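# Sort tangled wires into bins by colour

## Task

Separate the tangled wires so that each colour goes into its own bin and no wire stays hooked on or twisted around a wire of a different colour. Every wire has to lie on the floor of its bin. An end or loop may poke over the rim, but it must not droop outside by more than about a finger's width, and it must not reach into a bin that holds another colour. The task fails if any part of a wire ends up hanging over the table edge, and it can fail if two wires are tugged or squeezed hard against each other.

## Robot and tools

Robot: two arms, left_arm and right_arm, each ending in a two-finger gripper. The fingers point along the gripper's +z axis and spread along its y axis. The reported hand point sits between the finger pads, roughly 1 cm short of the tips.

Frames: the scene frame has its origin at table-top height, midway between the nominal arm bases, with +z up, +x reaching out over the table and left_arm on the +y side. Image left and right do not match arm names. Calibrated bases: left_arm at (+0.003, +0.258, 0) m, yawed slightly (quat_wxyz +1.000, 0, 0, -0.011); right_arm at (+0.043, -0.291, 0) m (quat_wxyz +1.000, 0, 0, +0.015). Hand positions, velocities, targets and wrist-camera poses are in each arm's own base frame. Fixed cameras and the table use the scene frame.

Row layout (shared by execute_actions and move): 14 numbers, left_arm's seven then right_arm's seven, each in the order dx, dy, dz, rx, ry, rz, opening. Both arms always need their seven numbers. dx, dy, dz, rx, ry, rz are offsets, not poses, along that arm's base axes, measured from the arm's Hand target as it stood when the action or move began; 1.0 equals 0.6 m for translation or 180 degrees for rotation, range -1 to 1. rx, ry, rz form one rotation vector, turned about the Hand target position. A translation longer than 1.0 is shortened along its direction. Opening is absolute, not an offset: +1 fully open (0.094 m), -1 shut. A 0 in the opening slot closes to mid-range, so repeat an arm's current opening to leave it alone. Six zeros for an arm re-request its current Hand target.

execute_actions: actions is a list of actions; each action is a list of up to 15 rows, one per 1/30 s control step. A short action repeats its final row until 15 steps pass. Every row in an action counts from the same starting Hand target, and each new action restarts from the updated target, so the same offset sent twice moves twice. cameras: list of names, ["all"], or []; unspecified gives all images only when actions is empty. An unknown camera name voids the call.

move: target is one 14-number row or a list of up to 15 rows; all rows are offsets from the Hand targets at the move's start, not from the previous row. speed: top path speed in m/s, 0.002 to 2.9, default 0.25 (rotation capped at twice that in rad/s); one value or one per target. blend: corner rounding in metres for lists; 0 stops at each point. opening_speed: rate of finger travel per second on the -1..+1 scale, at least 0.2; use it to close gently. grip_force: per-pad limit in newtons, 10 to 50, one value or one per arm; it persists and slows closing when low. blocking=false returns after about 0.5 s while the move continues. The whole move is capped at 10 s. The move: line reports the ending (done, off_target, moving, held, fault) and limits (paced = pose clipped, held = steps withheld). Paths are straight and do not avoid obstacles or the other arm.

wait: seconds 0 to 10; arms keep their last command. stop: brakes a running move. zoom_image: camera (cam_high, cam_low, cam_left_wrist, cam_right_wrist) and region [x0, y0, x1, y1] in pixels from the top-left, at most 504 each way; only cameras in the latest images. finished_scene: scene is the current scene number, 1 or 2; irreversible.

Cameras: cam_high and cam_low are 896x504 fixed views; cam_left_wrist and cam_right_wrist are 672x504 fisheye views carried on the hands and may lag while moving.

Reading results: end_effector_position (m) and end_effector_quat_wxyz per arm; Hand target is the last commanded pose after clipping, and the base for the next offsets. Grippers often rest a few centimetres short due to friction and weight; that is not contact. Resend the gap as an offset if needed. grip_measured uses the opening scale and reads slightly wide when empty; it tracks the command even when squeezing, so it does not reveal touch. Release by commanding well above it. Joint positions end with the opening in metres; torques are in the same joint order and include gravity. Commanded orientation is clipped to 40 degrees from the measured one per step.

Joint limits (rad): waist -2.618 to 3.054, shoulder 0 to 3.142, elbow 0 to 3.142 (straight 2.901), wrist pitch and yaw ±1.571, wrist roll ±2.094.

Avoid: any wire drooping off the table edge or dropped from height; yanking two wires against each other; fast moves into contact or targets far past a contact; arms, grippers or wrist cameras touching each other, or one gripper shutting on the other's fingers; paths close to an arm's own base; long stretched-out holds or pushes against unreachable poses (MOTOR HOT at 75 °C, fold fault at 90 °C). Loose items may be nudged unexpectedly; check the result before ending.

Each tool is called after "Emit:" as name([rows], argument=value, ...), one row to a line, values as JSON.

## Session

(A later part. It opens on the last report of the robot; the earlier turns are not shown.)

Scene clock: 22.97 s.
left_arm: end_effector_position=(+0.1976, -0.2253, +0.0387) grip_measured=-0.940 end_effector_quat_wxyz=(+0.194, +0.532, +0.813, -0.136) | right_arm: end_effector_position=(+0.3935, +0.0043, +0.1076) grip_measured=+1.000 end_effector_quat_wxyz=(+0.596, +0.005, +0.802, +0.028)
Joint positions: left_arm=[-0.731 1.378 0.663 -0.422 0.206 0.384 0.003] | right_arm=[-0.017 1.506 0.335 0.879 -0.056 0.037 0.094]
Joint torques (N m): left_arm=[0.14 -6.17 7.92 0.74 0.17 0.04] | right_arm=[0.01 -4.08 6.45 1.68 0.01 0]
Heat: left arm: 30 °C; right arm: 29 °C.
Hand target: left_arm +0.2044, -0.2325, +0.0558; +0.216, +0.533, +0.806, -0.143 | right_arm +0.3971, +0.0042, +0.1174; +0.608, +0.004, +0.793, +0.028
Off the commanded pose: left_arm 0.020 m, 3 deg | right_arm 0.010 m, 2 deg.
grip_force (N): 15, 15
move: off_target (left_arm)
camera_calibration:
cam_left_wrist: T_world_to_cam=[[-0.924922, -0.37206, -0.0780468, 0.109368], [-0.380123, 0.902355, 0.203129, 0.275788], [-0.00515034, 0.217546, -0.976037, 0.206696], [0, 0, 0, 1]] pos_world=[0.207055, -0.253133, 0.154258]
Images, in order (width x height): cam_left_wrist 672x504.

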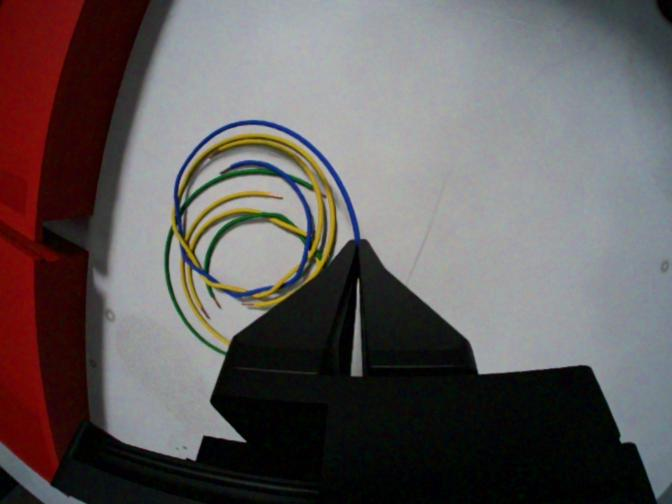

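Emit:
move(target=[0, 0, 0.12, 0, 0, 0, -1, 0, 0, 0, 0, 0, 0, 1], speed=0.06, cameras=["cam_high","cam_left_wrist","cam_right_wrist"])

Emit:
zoom_image(camera="cam_left_wrist", region=[200, 130, 400, 330])

Scene clock: 24.97 s.
left_arm: end_effector_position=(+0.2000, -0.2275, +0.1084) grip_measured=-0.940 end_effector_quat_wxyz=(+0.192, +0.533, +0.813, -0.136) | right_arm: end_effector_position=(+0.3935, +0.0043, +0.1076) grip_measured=+1.000 end_effector_quat_wxyz=(+0.596, +0.005, +0.802, +0.028)
Joint positions: left_arm=[-0.731 1.298 0.898 -0.74 0.206 0.384 0.003] | right_arm=[-0.017 1.506 0.335 0.879 -0.056 0.037 0.094]
Joint torques (N m): left_arm=[0.14 -6.01 8.65 0.74 0.17 0.04] | right_arm=[0.01 -4.1 6.48 1.68 0.01 0.02]
Heat: left arm: 30 °C; right arm: 29 °C.
Hand target: left_arm +0.2044, -0.2325, +0.1278; +0.216, +0.533, +0.806, -0.143 | right_arm +0.3971, +0.0042, +0.1174; +0.608, +0.004, +0.793, +0.028
Off the commanded pose: left_arm 0.021 m, 3 deg | right_arm 0.010 m, 2 deg.
grip_force (N): 15, 15
move: off_target (left_arm)
camera_calibration:
cam_left_wrist: T_world_to_cam=[[-0.925145, -0.371895, -0.0761561, 0.116117], [-0.379523, 0.901763, 0.206847, 0.263879], [-0.00825068, 0.220267, -0.975405, 0.276292], [0, 0, 0, 1]] pos_world=[0.209853, -0.255631, 0.223757]
cam_right_wrist: T_world_to_cam=[[0.0527787, -0.988081, -0.144607, 0.0067221], [-0.834061, 0.0360144, -0.550495, 0.393917], [0.549142, 0.149666, -0.822219, -0.00628045], [0, 0, 0, 1]] pos_world=[0.331645, -0.00660472, 0.212658]
Images, in order (width x height): cam_high 896x504, cam_left_wrist 672x504, cam_right_wrist 672x504.

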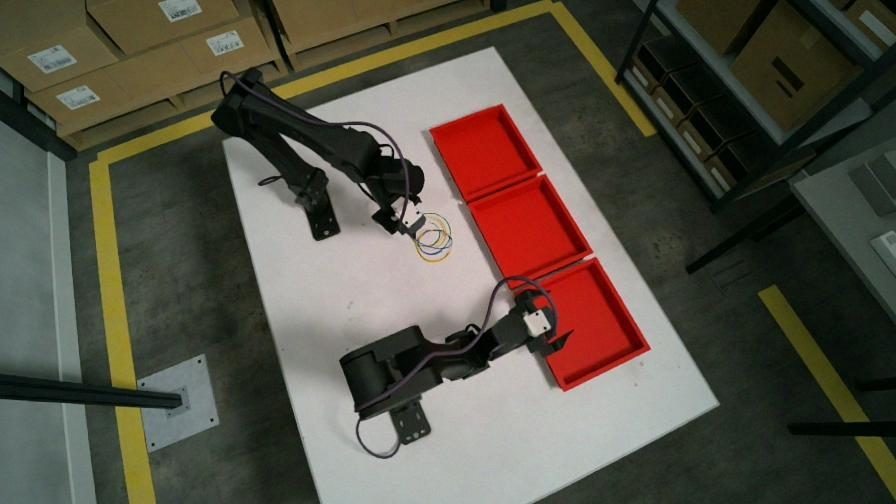

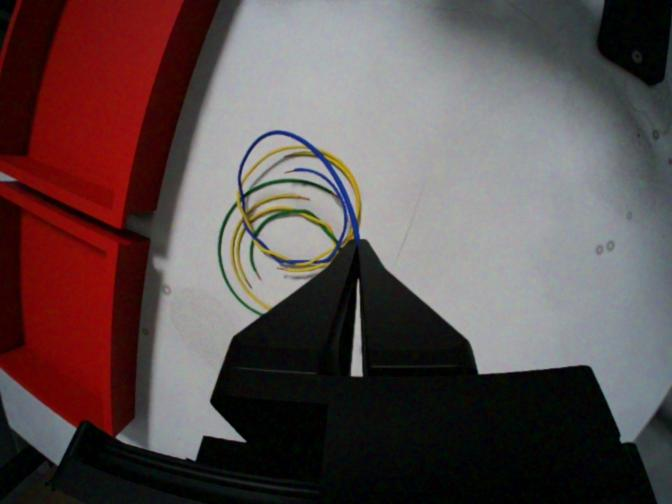

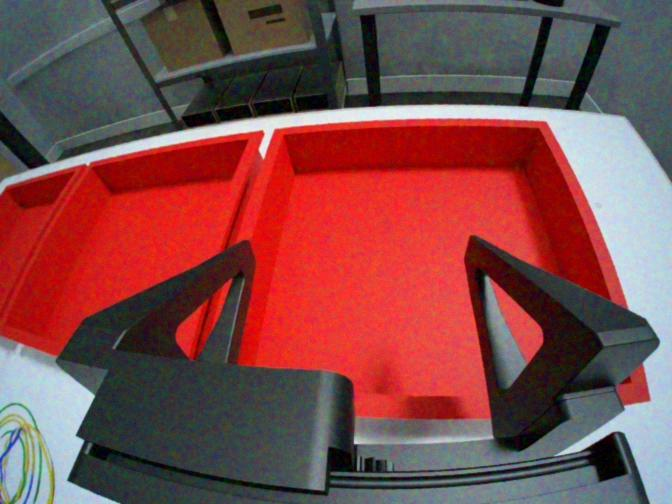

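Scaled by 2.520 from the camera's 672x504 image, which has a finer 960x720 frame.

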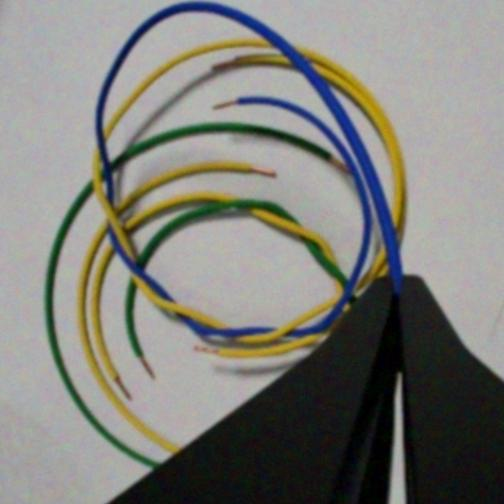

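Emit:
move(target=[0, 0, 0.2, 0, 0, 0, -1, 0, 0, 0, 0, 0, 0, 1], speed=0.06, cameras=["cam_high","cam_low","cam_left_wrist","cam_right_wrist"])

Emit:
zoom_image(camera="cam_left_wrist", region=[200, 130, 400, 330])

Emit:
zoom_image(camera="cam_high", region=[370, 190, 490, 280])

Scene clock: 27.80 s.
left_arm: end_effector_position=(+0.2028, -0.2300, +0.2388) grip_measured=-0.940 end_effector_quat_wxyz=(+0.209, +0.532, +0.809, -0.138) | right_arm: end_effector_position=(+0.3935, +0.0043, +0.1076) grip_measured=+1.000 end_effector_quat_wxyz=(+0.596, +0.005, +0.802, +0.028)
Joint positions: left_arm=[-0.731 1.327 1.428 -1.207 0.206 0.384 0.003] | right_arm=[-0.017 1.506 0.335 0.879 -0.056 0.037 0.094]
Joint torques (N m): left_arm=[0.16 -3.12 8.31 0.79 0.17 0.04] | right_arm=[0.01 -4.1 6.49 1.68 0.01 0.01]
Heat: left arm: 31 °C; right arm: 30 °C.
Hand target: left_arm +0.2045, -0.2326, +0.2478; +0.216, +0.533, +0.806, -0.143 | right_arm +0.3971, +0.0042, +0.1174; +0.608, +0.004, +0.793, +0.028
Off the commanded pose: left_arm 0.009 m, 1 deg | right_arm 0.010 m, 2 deg.
grip_force (N): 15, 15
move: done
camera_calibration:
cam_left_wrist: T_world_to_cam=[[-0.922966, -0.373821, -0.091611, 0.130545], [-0.384491, 0.906261, 0.175664, 0.249763], [0.0173566, 0.197355, -0.980178, 0.394702], [0, 0, 0, 1]] pos_world=[0.209669, -0.255446, 0.354964]
cam_right_wrist: T_world_to_cam=[[0.0527787, -0.988081, -0.144607, 0.0067221], [-0.834061, 0.0360144, -0.550495, 0.393917], [0.549142, 0.149666, -0.822219, -0.00628045], [0, 0, 0, 1]] pos_world=[0.331645, -0.00660472, 0.212658]

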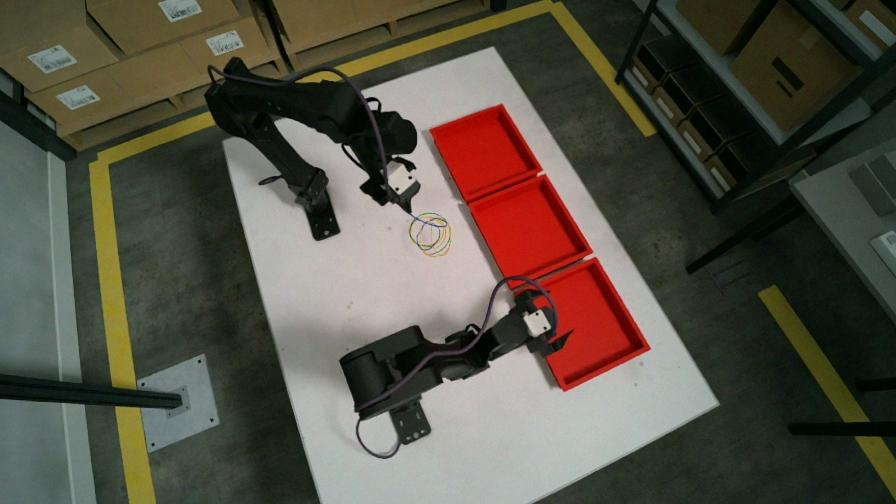

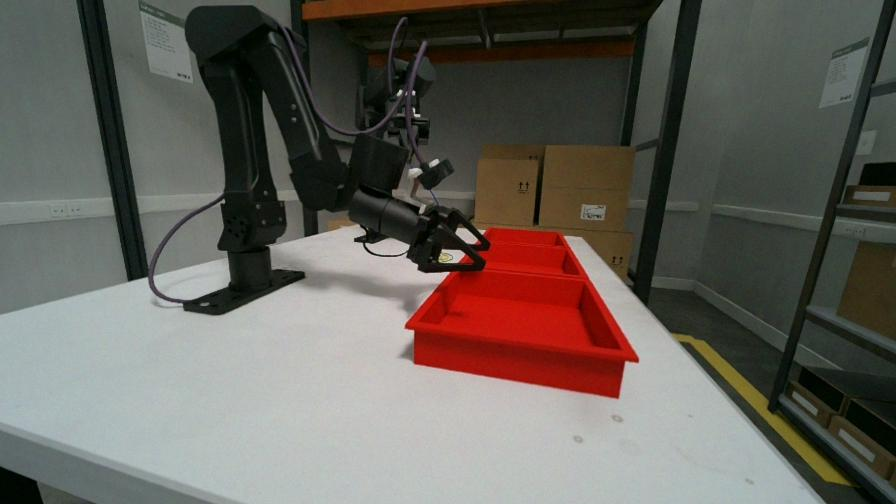

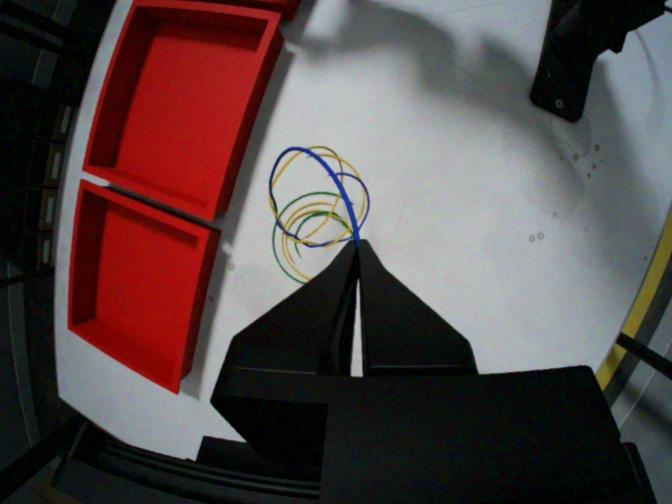

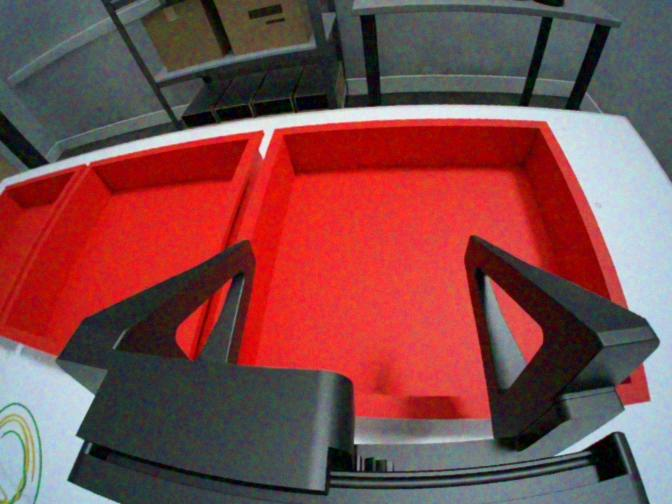

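Scaled by 2.520 from the camera's 672x504 image, which has a finer 960x720 frame.

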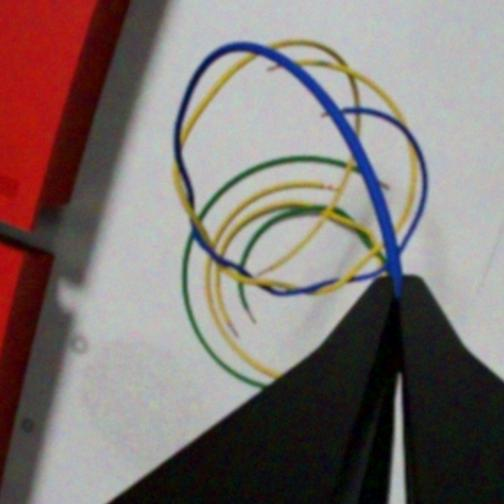

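Scaled by 4.200.

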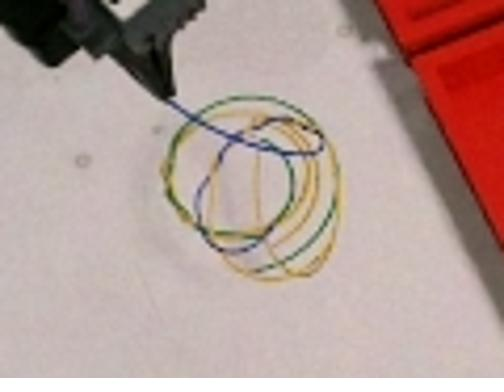

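Emit:
move(target=[0, 0, 0.2, 0, 0, 0, -1, 0, 0, 0, 0, 0, 0, 1], speed=0.06, cameras=["cam_high","cam_low","cam_left_wrist"])

Emit:
zoom_image(camera="cam_left_wrist", region=[240, 120, 420, 300])

Emit:
zoom_image(camera="cam_high", region=[370, 170, 490, 280])

Emit:
zoom_image(camera="cam_low", region=[360, 100, 500, 290])

Scene clock: 30.33 s.
left_arm: end_effector_position=(+0.2068, -0.2335, +0.3592) grip_measured=-0.940 end_effector_quat_wxyz=(+0.260, +0.525, +0.797, -0.147) | right_arm: end_effector_position=(+0.3935, +0.0043, +0.1076) grip_measured=+1.000 end_effector_quat_wxyz=(+0.596, +0.005, +0.802, +0.028)
Joint positions: left_arm=[-0.731 1.508 2.087 -1.575 0.206 0.372 0.003] | right_arm=[-0.017 1.506 0.335 0.879 -0.056 0.037 0.094]
Joint torques (N m): left_arm=[0.17 -4.1 6.48 0.91 0.18 -0.06] | right_arm=[0.01 -4.11 6.48 1.68 0.01 0.01]
Heat: left arm: 31 °C; right arm: 30 °C.
Hand target: left_arm +0.2044, -0.2325, +0.3678; +0.216, +0.533, +0.806, -0.143 | right_arm +0.3971, +0.0042, +0.1174; +0.608, +0.004, +0.793, +0.028
Off the commanded pose: left_arm 0.009 m, 5 deg | right_arm 0.010 m, 2 deg.
joint sent to its limit (left arm) — joint 4 (wrist pitch), lower limit. The joint targets are off in orientation, not in position.
grip_force (N): 15, 15
move: off_target (left_arm)
camera_calibration:
cam_left_wrist: T_world_to_cam=[[-0.910717, -0.391214, -0.13246, 0.151994], [-0.402946, 0.911986, 0.0769142, 0.273952], [0.0907119, 0.123421, -0.9882, 0.483839], [0, 0, 0, 1]] pos_world=[0.204921, -0.250094, 0.477191]
Images, in order (width x height): cam_high 896x504, cam_low 896x504, cam_left_wrist 672x504.

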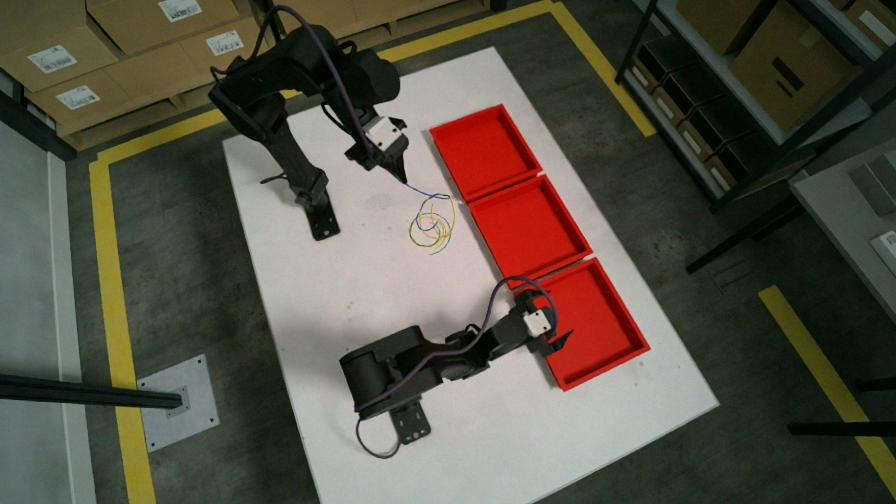

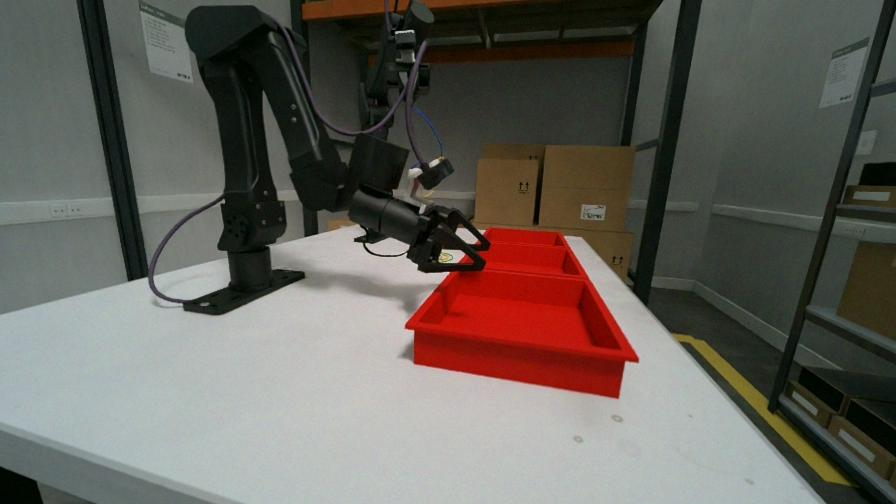

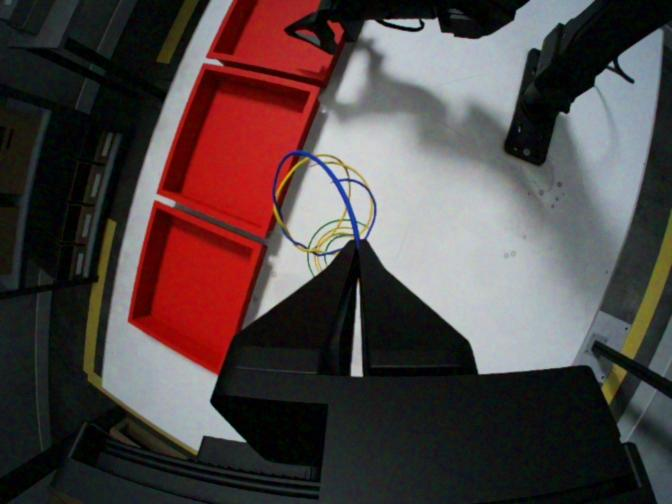

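Scaled by 2.800 from the camera's 672x504 image, which has a finer 960x720 frame.

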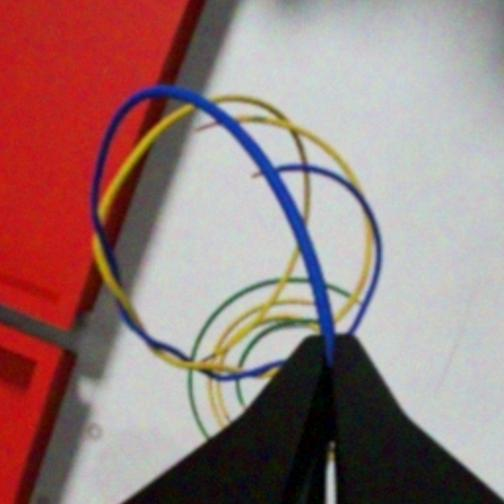

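Scaled by 4.200.

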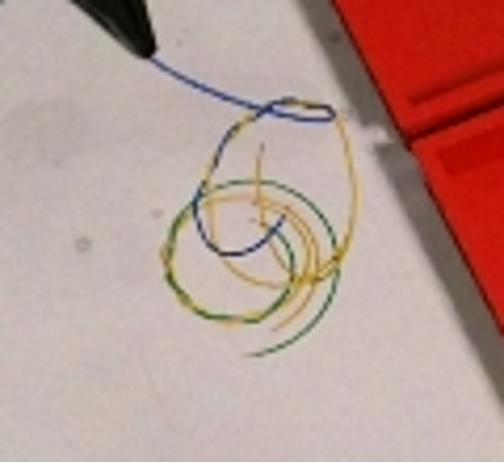

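Scaled by 2.653.

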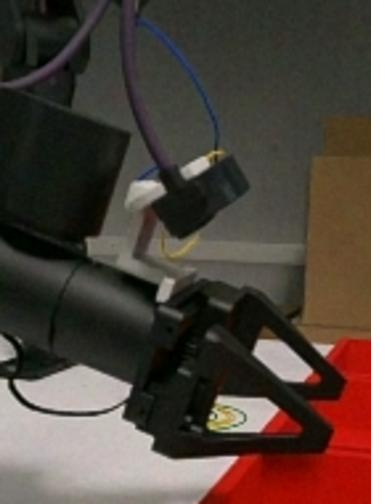

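Emit:
move(target=[0, 0, 0, 0, 0, 0, -1, -0.258, 0.267, 0.138, 0.1074, -0.1765, 0.363, 1], speed=0.2, cameras=["cam_high","cam_low","cam_right_wrist"])

Scene clock: 34.97 s.
left_arm: end_effector_position=(+0.2068, -0.2335, +0.3592) grip_measured=-0.940 end_effector_quat_wxyz=(+0.260, +0.524, +0.797, -0.147) | right_arm: end_effector_position=(+0.2458, +0.1622, +0.1784) grip_measured=+1.000 end_effector_quat_wxyz=(+0.588, -0.327, +0.601, +0.432)
Joint positions: left_arm=[-0.731 1.508 2.087 -1.575 0.206 0.372 0.003] | right_arm=[-0.01 1.432 0.1 1.485 -1.137 0.274 0.094]
Joint torques (N m): left_arm=[0.17 -4.1 6.49 0.93 0.18 -0.09] | right_arm=[0.66 -3.1 5.86 2.2 -0.04 -0.02]
Heat: left arm: 30 °C; right arm: 30 °C.
Hand target: left_arm +0.2045, -0.2326, +0.3678; +0.216, +0.533, +0.806, -0.143 | right_arm +0.2423, +0.1644, +0.2002; +0.671, -0.329, +0.470, +0.470
Off the commanded pose: left_arm 0.009 m, 5 deg | right_arm 0.022 m, 18 deg.
joint sent to its limit (left arm) — joint 4 (wrist pitch), lower limit. The joint targets are off in orientation, not in position.
joint sent to its limit (right arm) — joint 4 (wrist pitch), upper limit. The joint targets are off in orientation, not in position.
grip_force (N): 15, 15
move: off_target (left_arm, right_arm)
camera_calibration:
cam_right_wrist: T_world_to_cam=[[0.910773, -0.354221, -0.212178, -0.120769], [-0.370977, -0.476363, -0.797154, 0.317284], [0.181294, 0.80474, -0.565266, 0.0476837], [0, 0, 0, 1]] pos_world=[0.219053, 0.0699905, 0.254254]
Images, in order (width x height): cam_high 896x504, cam_low 896x504, cam_right_wrist 672x504.

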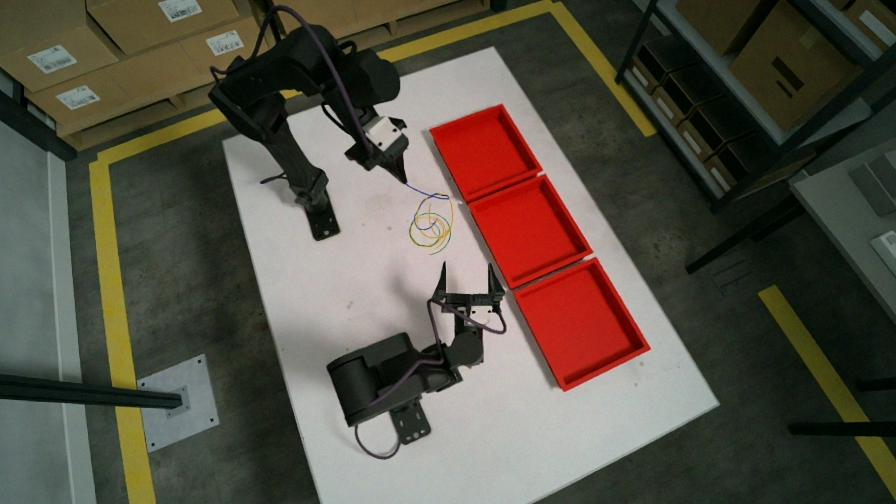

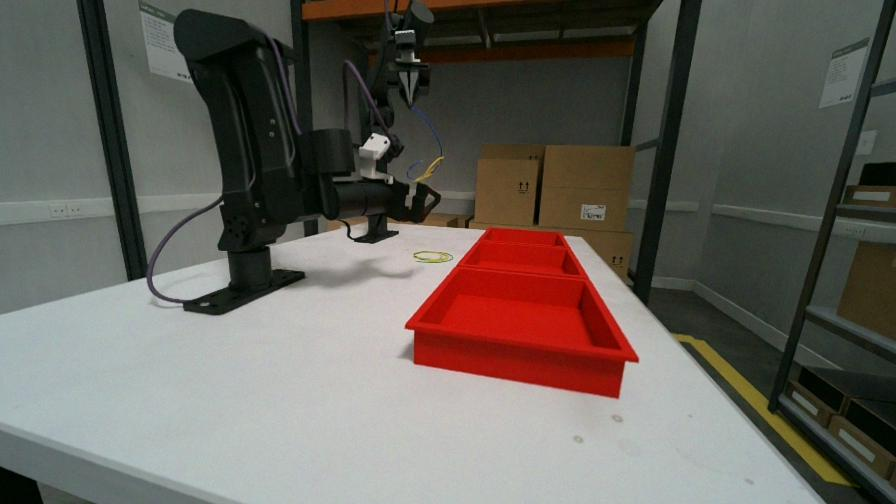

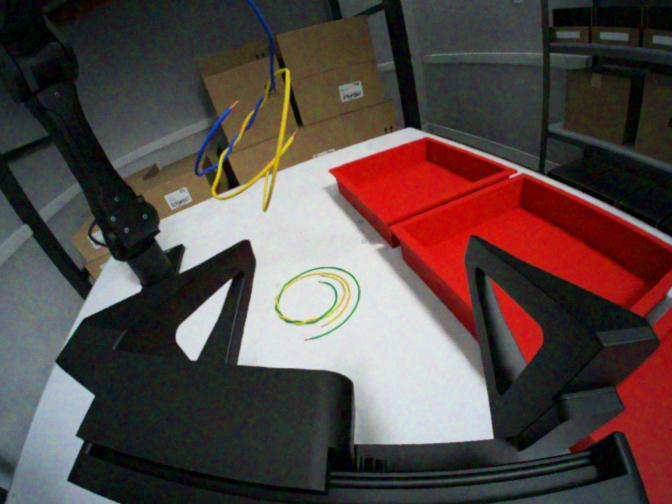

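Emit:
zoom_image(camera="cam_right_wrist", region=[170, 0, 340, 230])

Emit:
zoom_image(camera="cam_low", region=[380, 90, 470, 190])

Emit:
zoom_image(camera="cam_high", region=[390, 170, 480, 260])

Scaled by 2.191 from the camera's 672x504 image, which has a finer 960x720 frame.

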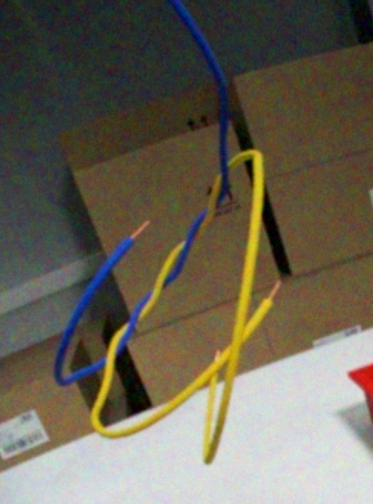

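Scaled by 5.040.

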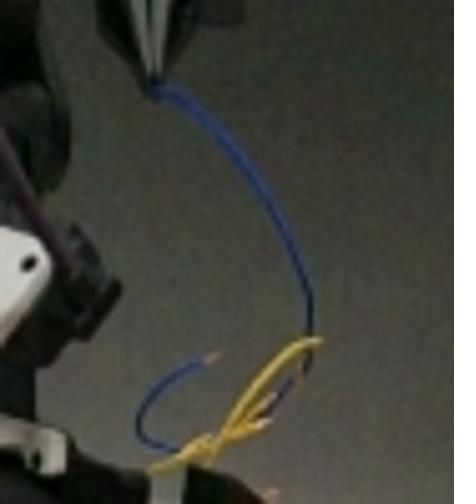

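Scaled by 5.600.

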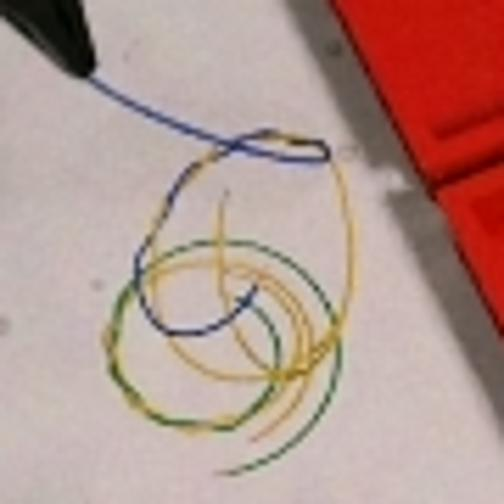

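Emit:
move(target=[0, 0, 0, 0, 0, 0, -1, -0.128, 0.093, 0.016, 0.0557, 0.418, -0.0346, -0.2], speed=0.2, cameras=["cam_high","cam_low","cam_right_wrist"])

Emit:
zoom_image(camera="cam_low", region=[360, 90, 470, 230])

Scene clock: 44.13 s.
left_arm: end_effector_position=(+0.2068, -0.2335, +0.3592) grip_measured=-0.940 end_effector_quat_wxyz=(+0.260, +0.524, +0.797, -0.147) | right_arm: end_effector_position=(+0.1640, +0.2192, +0.1878) grip_measured=-0.197 end_effector_quat_wxyz=(+0.279, +0.108, +0.771, +0.562)
Joint positions: left_arm=[-0.731 1.508 2.087 -1.575 0.206 0.372 0.003] | right_arm=[0.842 0.408 0.239 -0.048 -0.125 1.22 0.038]
Joint torques (N m): left_arm=[0.17 -4.11 6.48 0.93 0.18 -0.09] | right_arm=[0.66 1.16 11.14 1.59 0.12 0.02]
Heat: left arm: 30 °C; right arm: 31 °C.
Hand target: left_arm +0.2045, -0.2326, +0.3678; +0.216, +0.533, +0.806, -0.143 | right_arm +0.1655, +0.2202, +0.2099; +0.292, +0.105, +0.757, +0.575
Off the commanded pose: left_arm 0.009 m, 5 deg | right_arm 0.022 m, 3 deg.
joint sent to its limit (left arm) — joint 4 (wrist pitch), lower limit. The joint targets are off in orientation, not in position.
grip_force (N): 15, 15
move: off_target (left_arm, right_arm)
camera_calibration:
cam_right_wrist: T_world_to_cam=[[0.10909, -0.262262, -0.958811, 0.227378], [-0.987887, -0.135693, -0.0752818, 0.212453], [-0.110361, 0.955409, -0.273888, -0.0178811], [0, 0, 0, 1]] pos_world=[0.183101, 0.105545, 0.229109]
Images, in order (width x height): cam_high 896x504, cam_low 896x504, cam_right_wrist 672x504.

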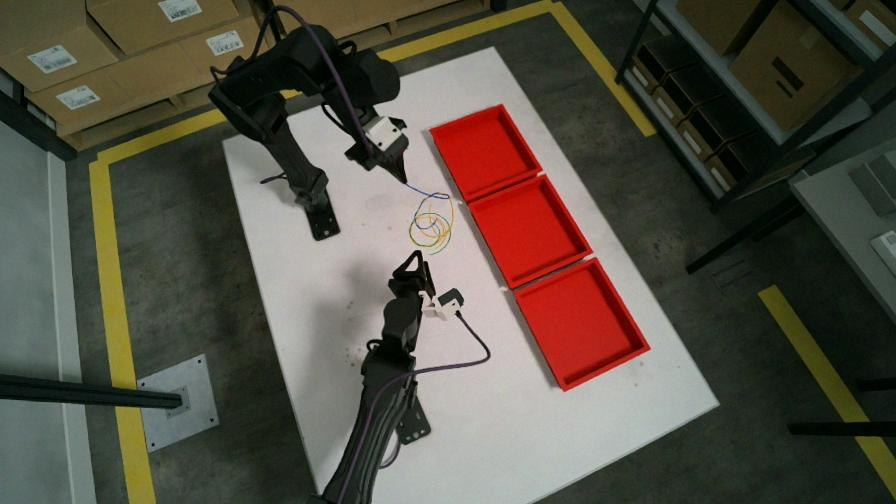

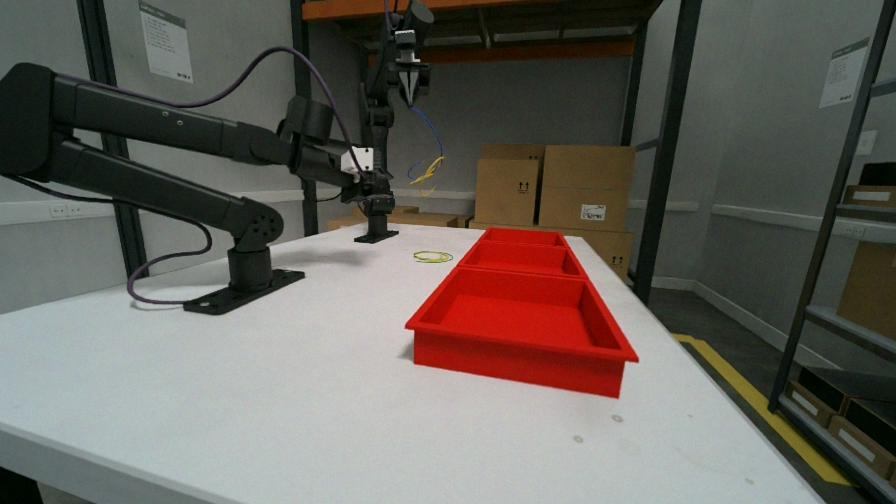

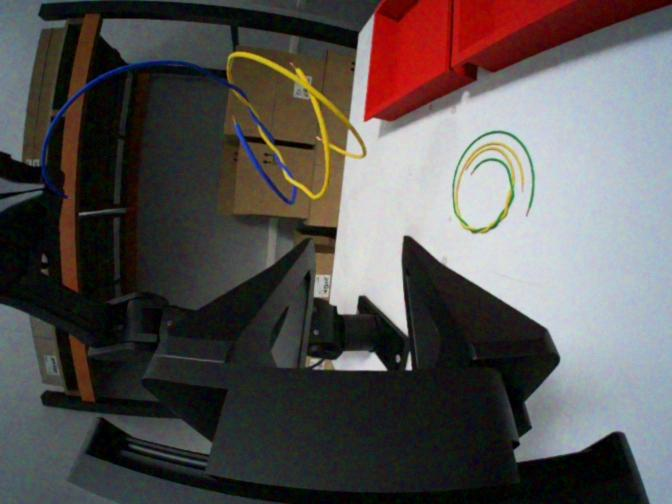

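Scaled by 3.600.

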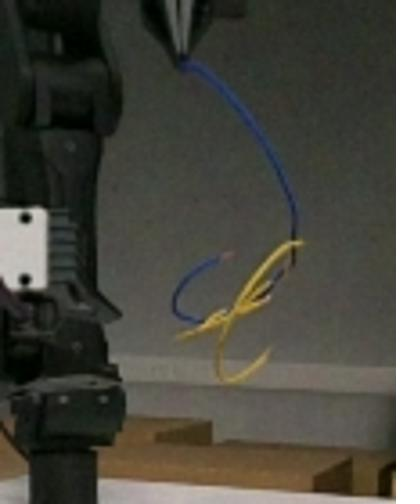

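Emit:
zoom_image(camera="cam_right_wrist", region=[20, 30, 400, 280])

Emit:
zoom_image(camera="cam_right_wrist", region=[210, 40, 380, 220])

Scaled by 1.326 from the camera's 672x504 image, which has a finer 960x720 frame.

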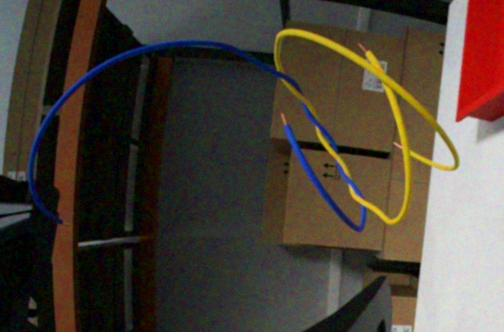

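Scaled by 2.800 from the camera's 672x504 image, which has a finer 960x720 frame.

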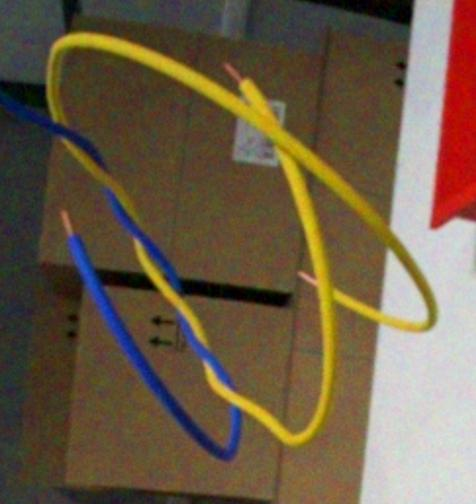

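Emit:
move(target=[0, 0, 0, 0, 0, 0, -1, 0.0567, 0.0527, 0.0162, 0, 0, 0, -0.6], speed=0.1, cameras=["cam_right_wrist"])

Emit:
zoom_image(camera="cam_right_wrist", region=[200, 40, 440, 270])

Scene clock: 47.63 s.
left_arm: end_effector_position=(+0.2068, -0.2335, +0.3592) grip_measured=-0.940 end_effector_quat_wxyz=(+0.260, +0.524, +0.797, -0.147) | right_arm: end_effector_position=(+0.1945, +0.2479, +0.1941) grip_measured=-0.597 end_effector_quat_wxyz=(+0.277, +0.112, +0.775, +0.556)
Joint positions: left_arm=[-0.731 1.508 2.087 -1.575 0.206 0.372 0.003] | right_arm=[0.823 0.73 0.317 0.181 -0.139 1.22 0.019]
Joint torques (N m): left_arm=[0.17 -4.1 6.48 0.93 0.18 -0.09] | right_arm=[-0.43 0.03 11.17 1.79 -0.03 -0.04]
Heat: left arm: 30 °C; right arm: 32 °C.
Hand target: left_arm +0.2045, -0.2326, +0.3678; +0.216, +0.533, +0.806, -0.143 | right_arm +0.1996, +0.2518, +0.2195; +0.292, +0.105, +0.757, +0.575
Off the commanded pose: left_arm 0.009 m, 5 deg | right_arm 0.026 m, 4 deg.
joint sent to its limit (left arm) — joint 4 (wrist pitch), lower limit. The joint targets are off in orientation, not in position.
grip_force (N): 15, 15
move: off_target (left_arm, right_arm)
camera_calibration:
cam_right_wrist: T_world_to_cam=[[0.0954512, -0.271681, -0.957642, 0.242378], [-0.989555, -0.1303, -0.0616663, 0.243374], [-0.108027, 0.953526, -0.28128, -0.0388755], [0, 0, 0, 1]] pos_world=[0.213497, 0.13463, 0.236185]
Images, in order (width x height): cam_right_wrist 672x504.

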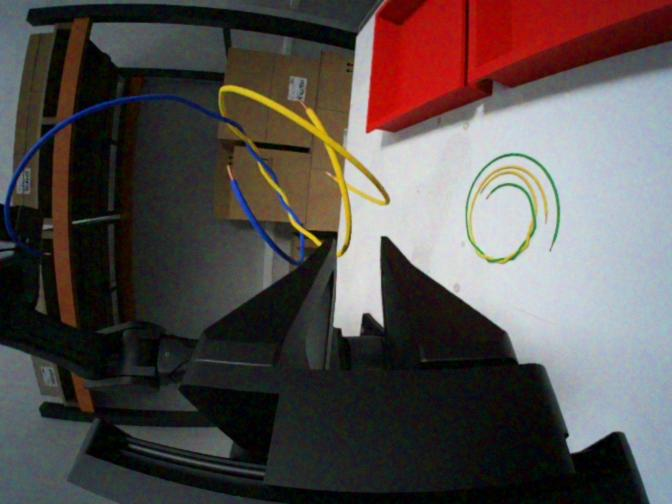

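Scaled by 2.100 from the camera's 672x504 image, which has a finer 960x720 frame.

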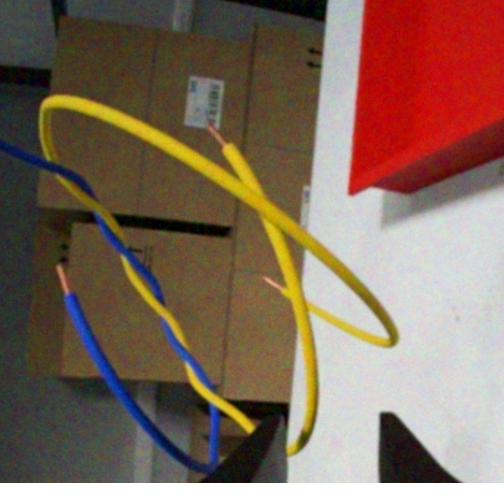

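Emit:
move(target=[0, 0, 0, 0, 0, 0, -1, 0.025, 0.0393, -0.0052, 0, 0, 0, -0.6], speed=0.06, cameras=["cam_right_wrist","cam_high"])

Emit:
zoom_image(camera="cam_right_wrist", region=[200, 80, 440, 310])

Scene clock: 49.57 s.
left_arm: end_effector_position=(+0.2068, -0.2335, +0.3592) grip_measured=-0.940 end_effector_quat_wxyz=(+0.260, +0.524, +0.797, -0.147) | right_arm: end_effector_position=(+0.2094, +0.2694, +0.1920) grip_measured=-0.597 end_effector_quat_wxyz=(+0.276, +0.109, +0.775, +0.557)
Joint positions: left_arm=[-0.731 1.508 2.087 -1.575 0.206 0.372 0.003] | right_arm=[0.839 0.91 0.355 0.325 -0.129 1.222 0.019]
Joint torques (N m): left_arm=[0.18 -4.11 6.48 0.93 0.18 -0.09] | right_arm=[0.76 -0.73 10.89 1.82 0.14 0]
Heat: left arm: 30 °C; right arm: 32 °C.
Hand target: left_arm +0.2045, -0.2326, +0.3678; +0.216, +0.533, +0.806, -0.143 | right_arm +0.2146, +0.2754, +0.2163; +0.292, +0.105, +0.757, +0.575
Off the commanded pose: left_arm 0.009 m, 5 deg | right_arm 0.026 m, 3 deg.
joint sent to its limit (left arm) — joint 4 (wrist pitch), lower limit. The joint targets are off in orientation, not in position.
grip_force (N): 15, 15
move: off_target (left_arm, right_arm)
camera_calibration:
cam_right_wrist: T_world_to_cam=[[0.0989383, -0.270964, -0.957491, 0.243913], [-0.988621, -0.136337, -0.0635724, 0.262582], [-0.113316, 0.952885, -0.28137, -0.0570382], [0, 0, 0, 1]] pos_world=[0.228998, 0.156242, 0.234188]
Images, in order (width x height): cam_high 896x504, cam_right_wrist 672x504.

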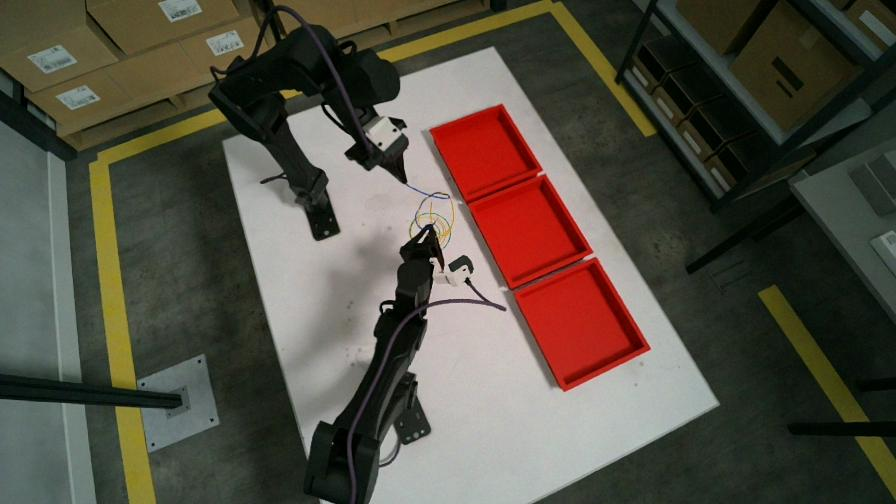

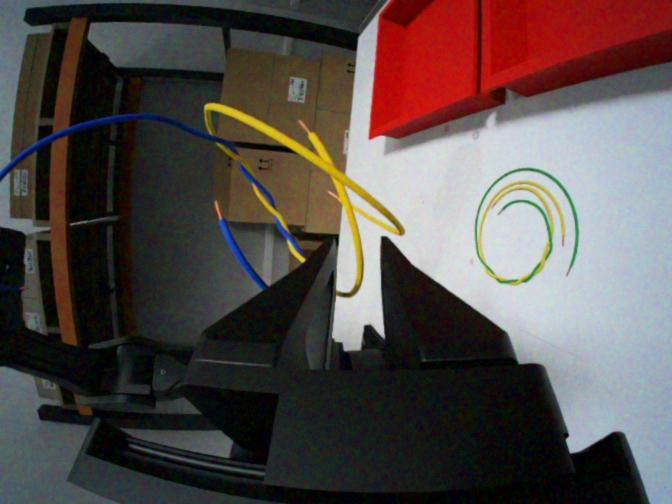

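Scaled by 2.100 from the camera's 672x504 image, which has a finer 960x720 frame.

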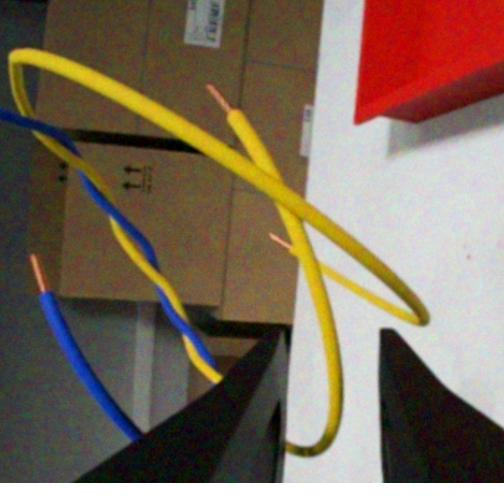

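Emit:
move(target=[0, 0, 0, 0, 0, 0, -1, 0.0065, 0.0095, -0.002, 0, 0, 0, -0.6], speed=0.06, cameras=["cam_right_wrist"])

Emit:
zoom_image(camera="cam_right_wrist", region=[200, 80, 440, 310])

Scene clock: 50.70 s.
left_arm: end_effector_position=(+0.2068, -0.2335, +0.3592) grip_measured=-0.940 end_effector_quat_wxyz=(+0.260, +0.524, +0.797, -0.147) | right_arm: end_effector_position=(+0.2131, +0.2749, +0.1913) grip_measured=-0.597 end_effector_quat_wxyz=(+0.276, +0.109, +0.775, +0.558)
Joint positions: left_arm=[-0.731 1.508 2.087 -1.575 0.206 0.372 0.003] | right_arm=[0.844 0.953 0.365 0.358 -0.124 1.222 0.019]
Joint torques (N m): left_arm=[0.17 -4.11 6.49 0.93 0.18 -0.09] | right_arm=[0.7 -0.99 10.86 1.79 0.13 0.01]
Heat: left arm: 30 °C; right arm: 32 °C.
Hand target: left_arm +0.2045, -0.2326, +0.3678; +0.216, +0.533, +0.806, -0.143 | right_arm +0.2185, +0.2811, +0.2153; +0.292, +0.105, +0.757, +0.575
Off the commanded pose: left_arm 0.009 m, 5 deg | right_arm 0.025 m, 3 deg.
joint sent to its limit (left arm) — joint 4 (wrist pitch), lower limit. The joint targets are off in orientation, not in position.
grip_force (N): 15, 15
move: off_target (left_arm, right_arm)
camera_calibration:
cam_right_wrist: T_world_to_cam=[[0.0999119, -0.270323, -0.957572, 0.243934], [-0.988511, -0.136665, -0.0645596, 0.267184], [-0.113415, 0.953021, -0.280872, -0.0621051], [0, 0, 0, 1]] pos_world=[0.232698, 0.161643, 0.23339]
Images, in order (width x height): cam_right_wrist 672x504.

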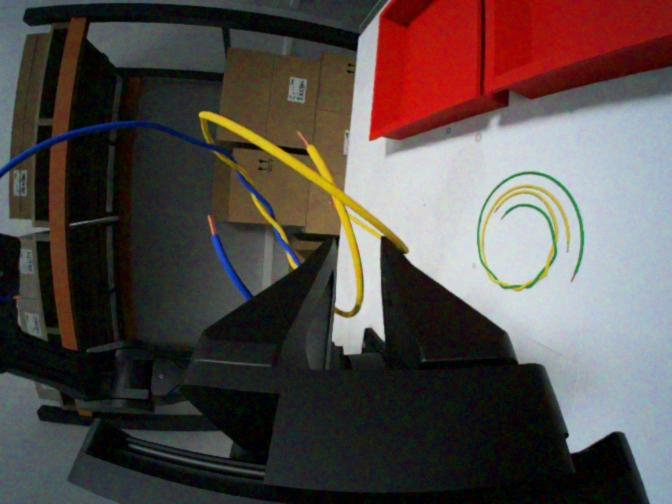

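Scaled by 2.100 from the camera's 672x504 image, which has a finer 960x720 frame.

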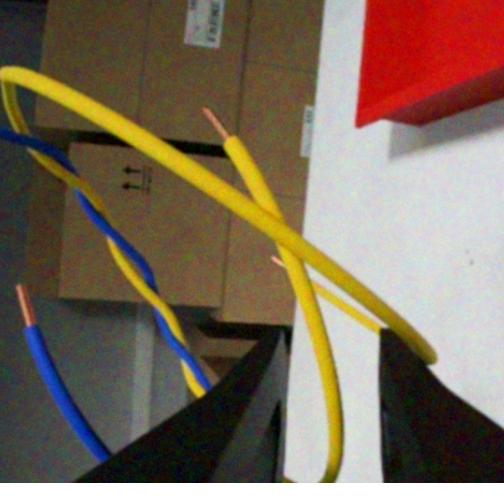

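Emit:
move(target=[0, 0, 0, 0, 0, 0, -1, 0, 0, 0, 0, 0, 0, -1], grip_force=[15, 20], cameras=["cam_right_wrist"])

Emit:
zoom_image(camera="cam_right_wrist", region=[180, 80, 440, 330])

Scene clock: 52.87 s.
left_arm: end_effector_position=(+0.2067, -0.2335, +0.3591) grip_measured=-0.940 end_effector_quat_wxyz=(+0.260, +0.524, +0.797, -0.147) | right_arm: end_effector_position=(+0.2131, +0.2750, +0.1914) grip_measured=-0.991 end_effector_quat_wxyz=(+0.276, +0.109, +0.775, +0.558)
Joint positions: left_arm=[-0.731 1.508 2.087 -1.575 0.206 0.372 0.003] | right_arm=[0.844 0.953 0.365 0.359 -0.124 1.222 0]
Joint torques (N m): left_arm=[0.18 -4.11 6.48 0.93 0.18 -0.1] | right_arm=[0.69 -0.94 10.86 1.78 0.14 0]
Heat: left arm: 30 °C; right arm: 32 °C.
Hand target: left_arm +0.2044, -0.2325, +0.3678; +0.216, +0.533, +0.806, -0.143 | right_arm +0.2184, +0.2811, +0.2152; +0.292, +0.105, +0.757, +0.575
Off the commanded pose: left_arm 0.009 m, 5 deg | right_arm 0.025 m, 3 deg.
joint sent to its limit (left arm) — joint 4 (wrist pitch), lower limit. The joint targets are off in orientation, not in position.
grip_force (N): 15, 20
move: off_target (left_arm, right_arm)
camera_calibration:
cam_right_wrist: T_world_to_cam=[[0.100049, -0.270101, -0.95762, 0.243905], [-0.988509, -0.136588, -0.0647514, 0.267229], [-0.11331, 0.953095, -0.280663, -0.0622852], [0, 0, 0, 1]] pos_world=[0.232699, 0.161743, 0.233391]
Images, in order (width x height): cam_right_wrist 672x504.

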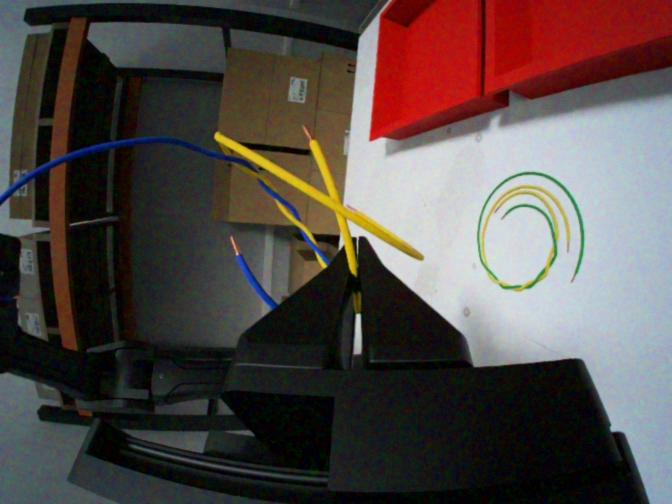

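Scaled by 1.938 from the camera's 672x504 image, which has a finer 960x720 frame.

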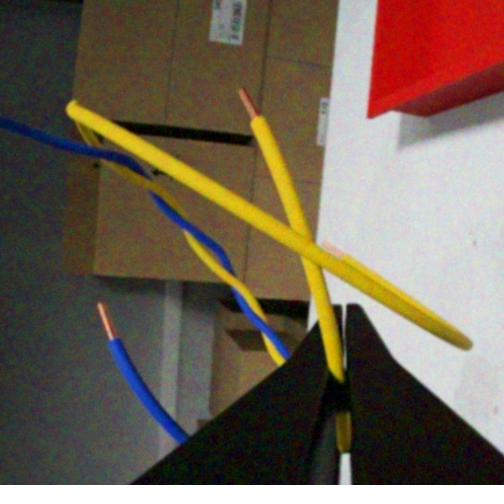

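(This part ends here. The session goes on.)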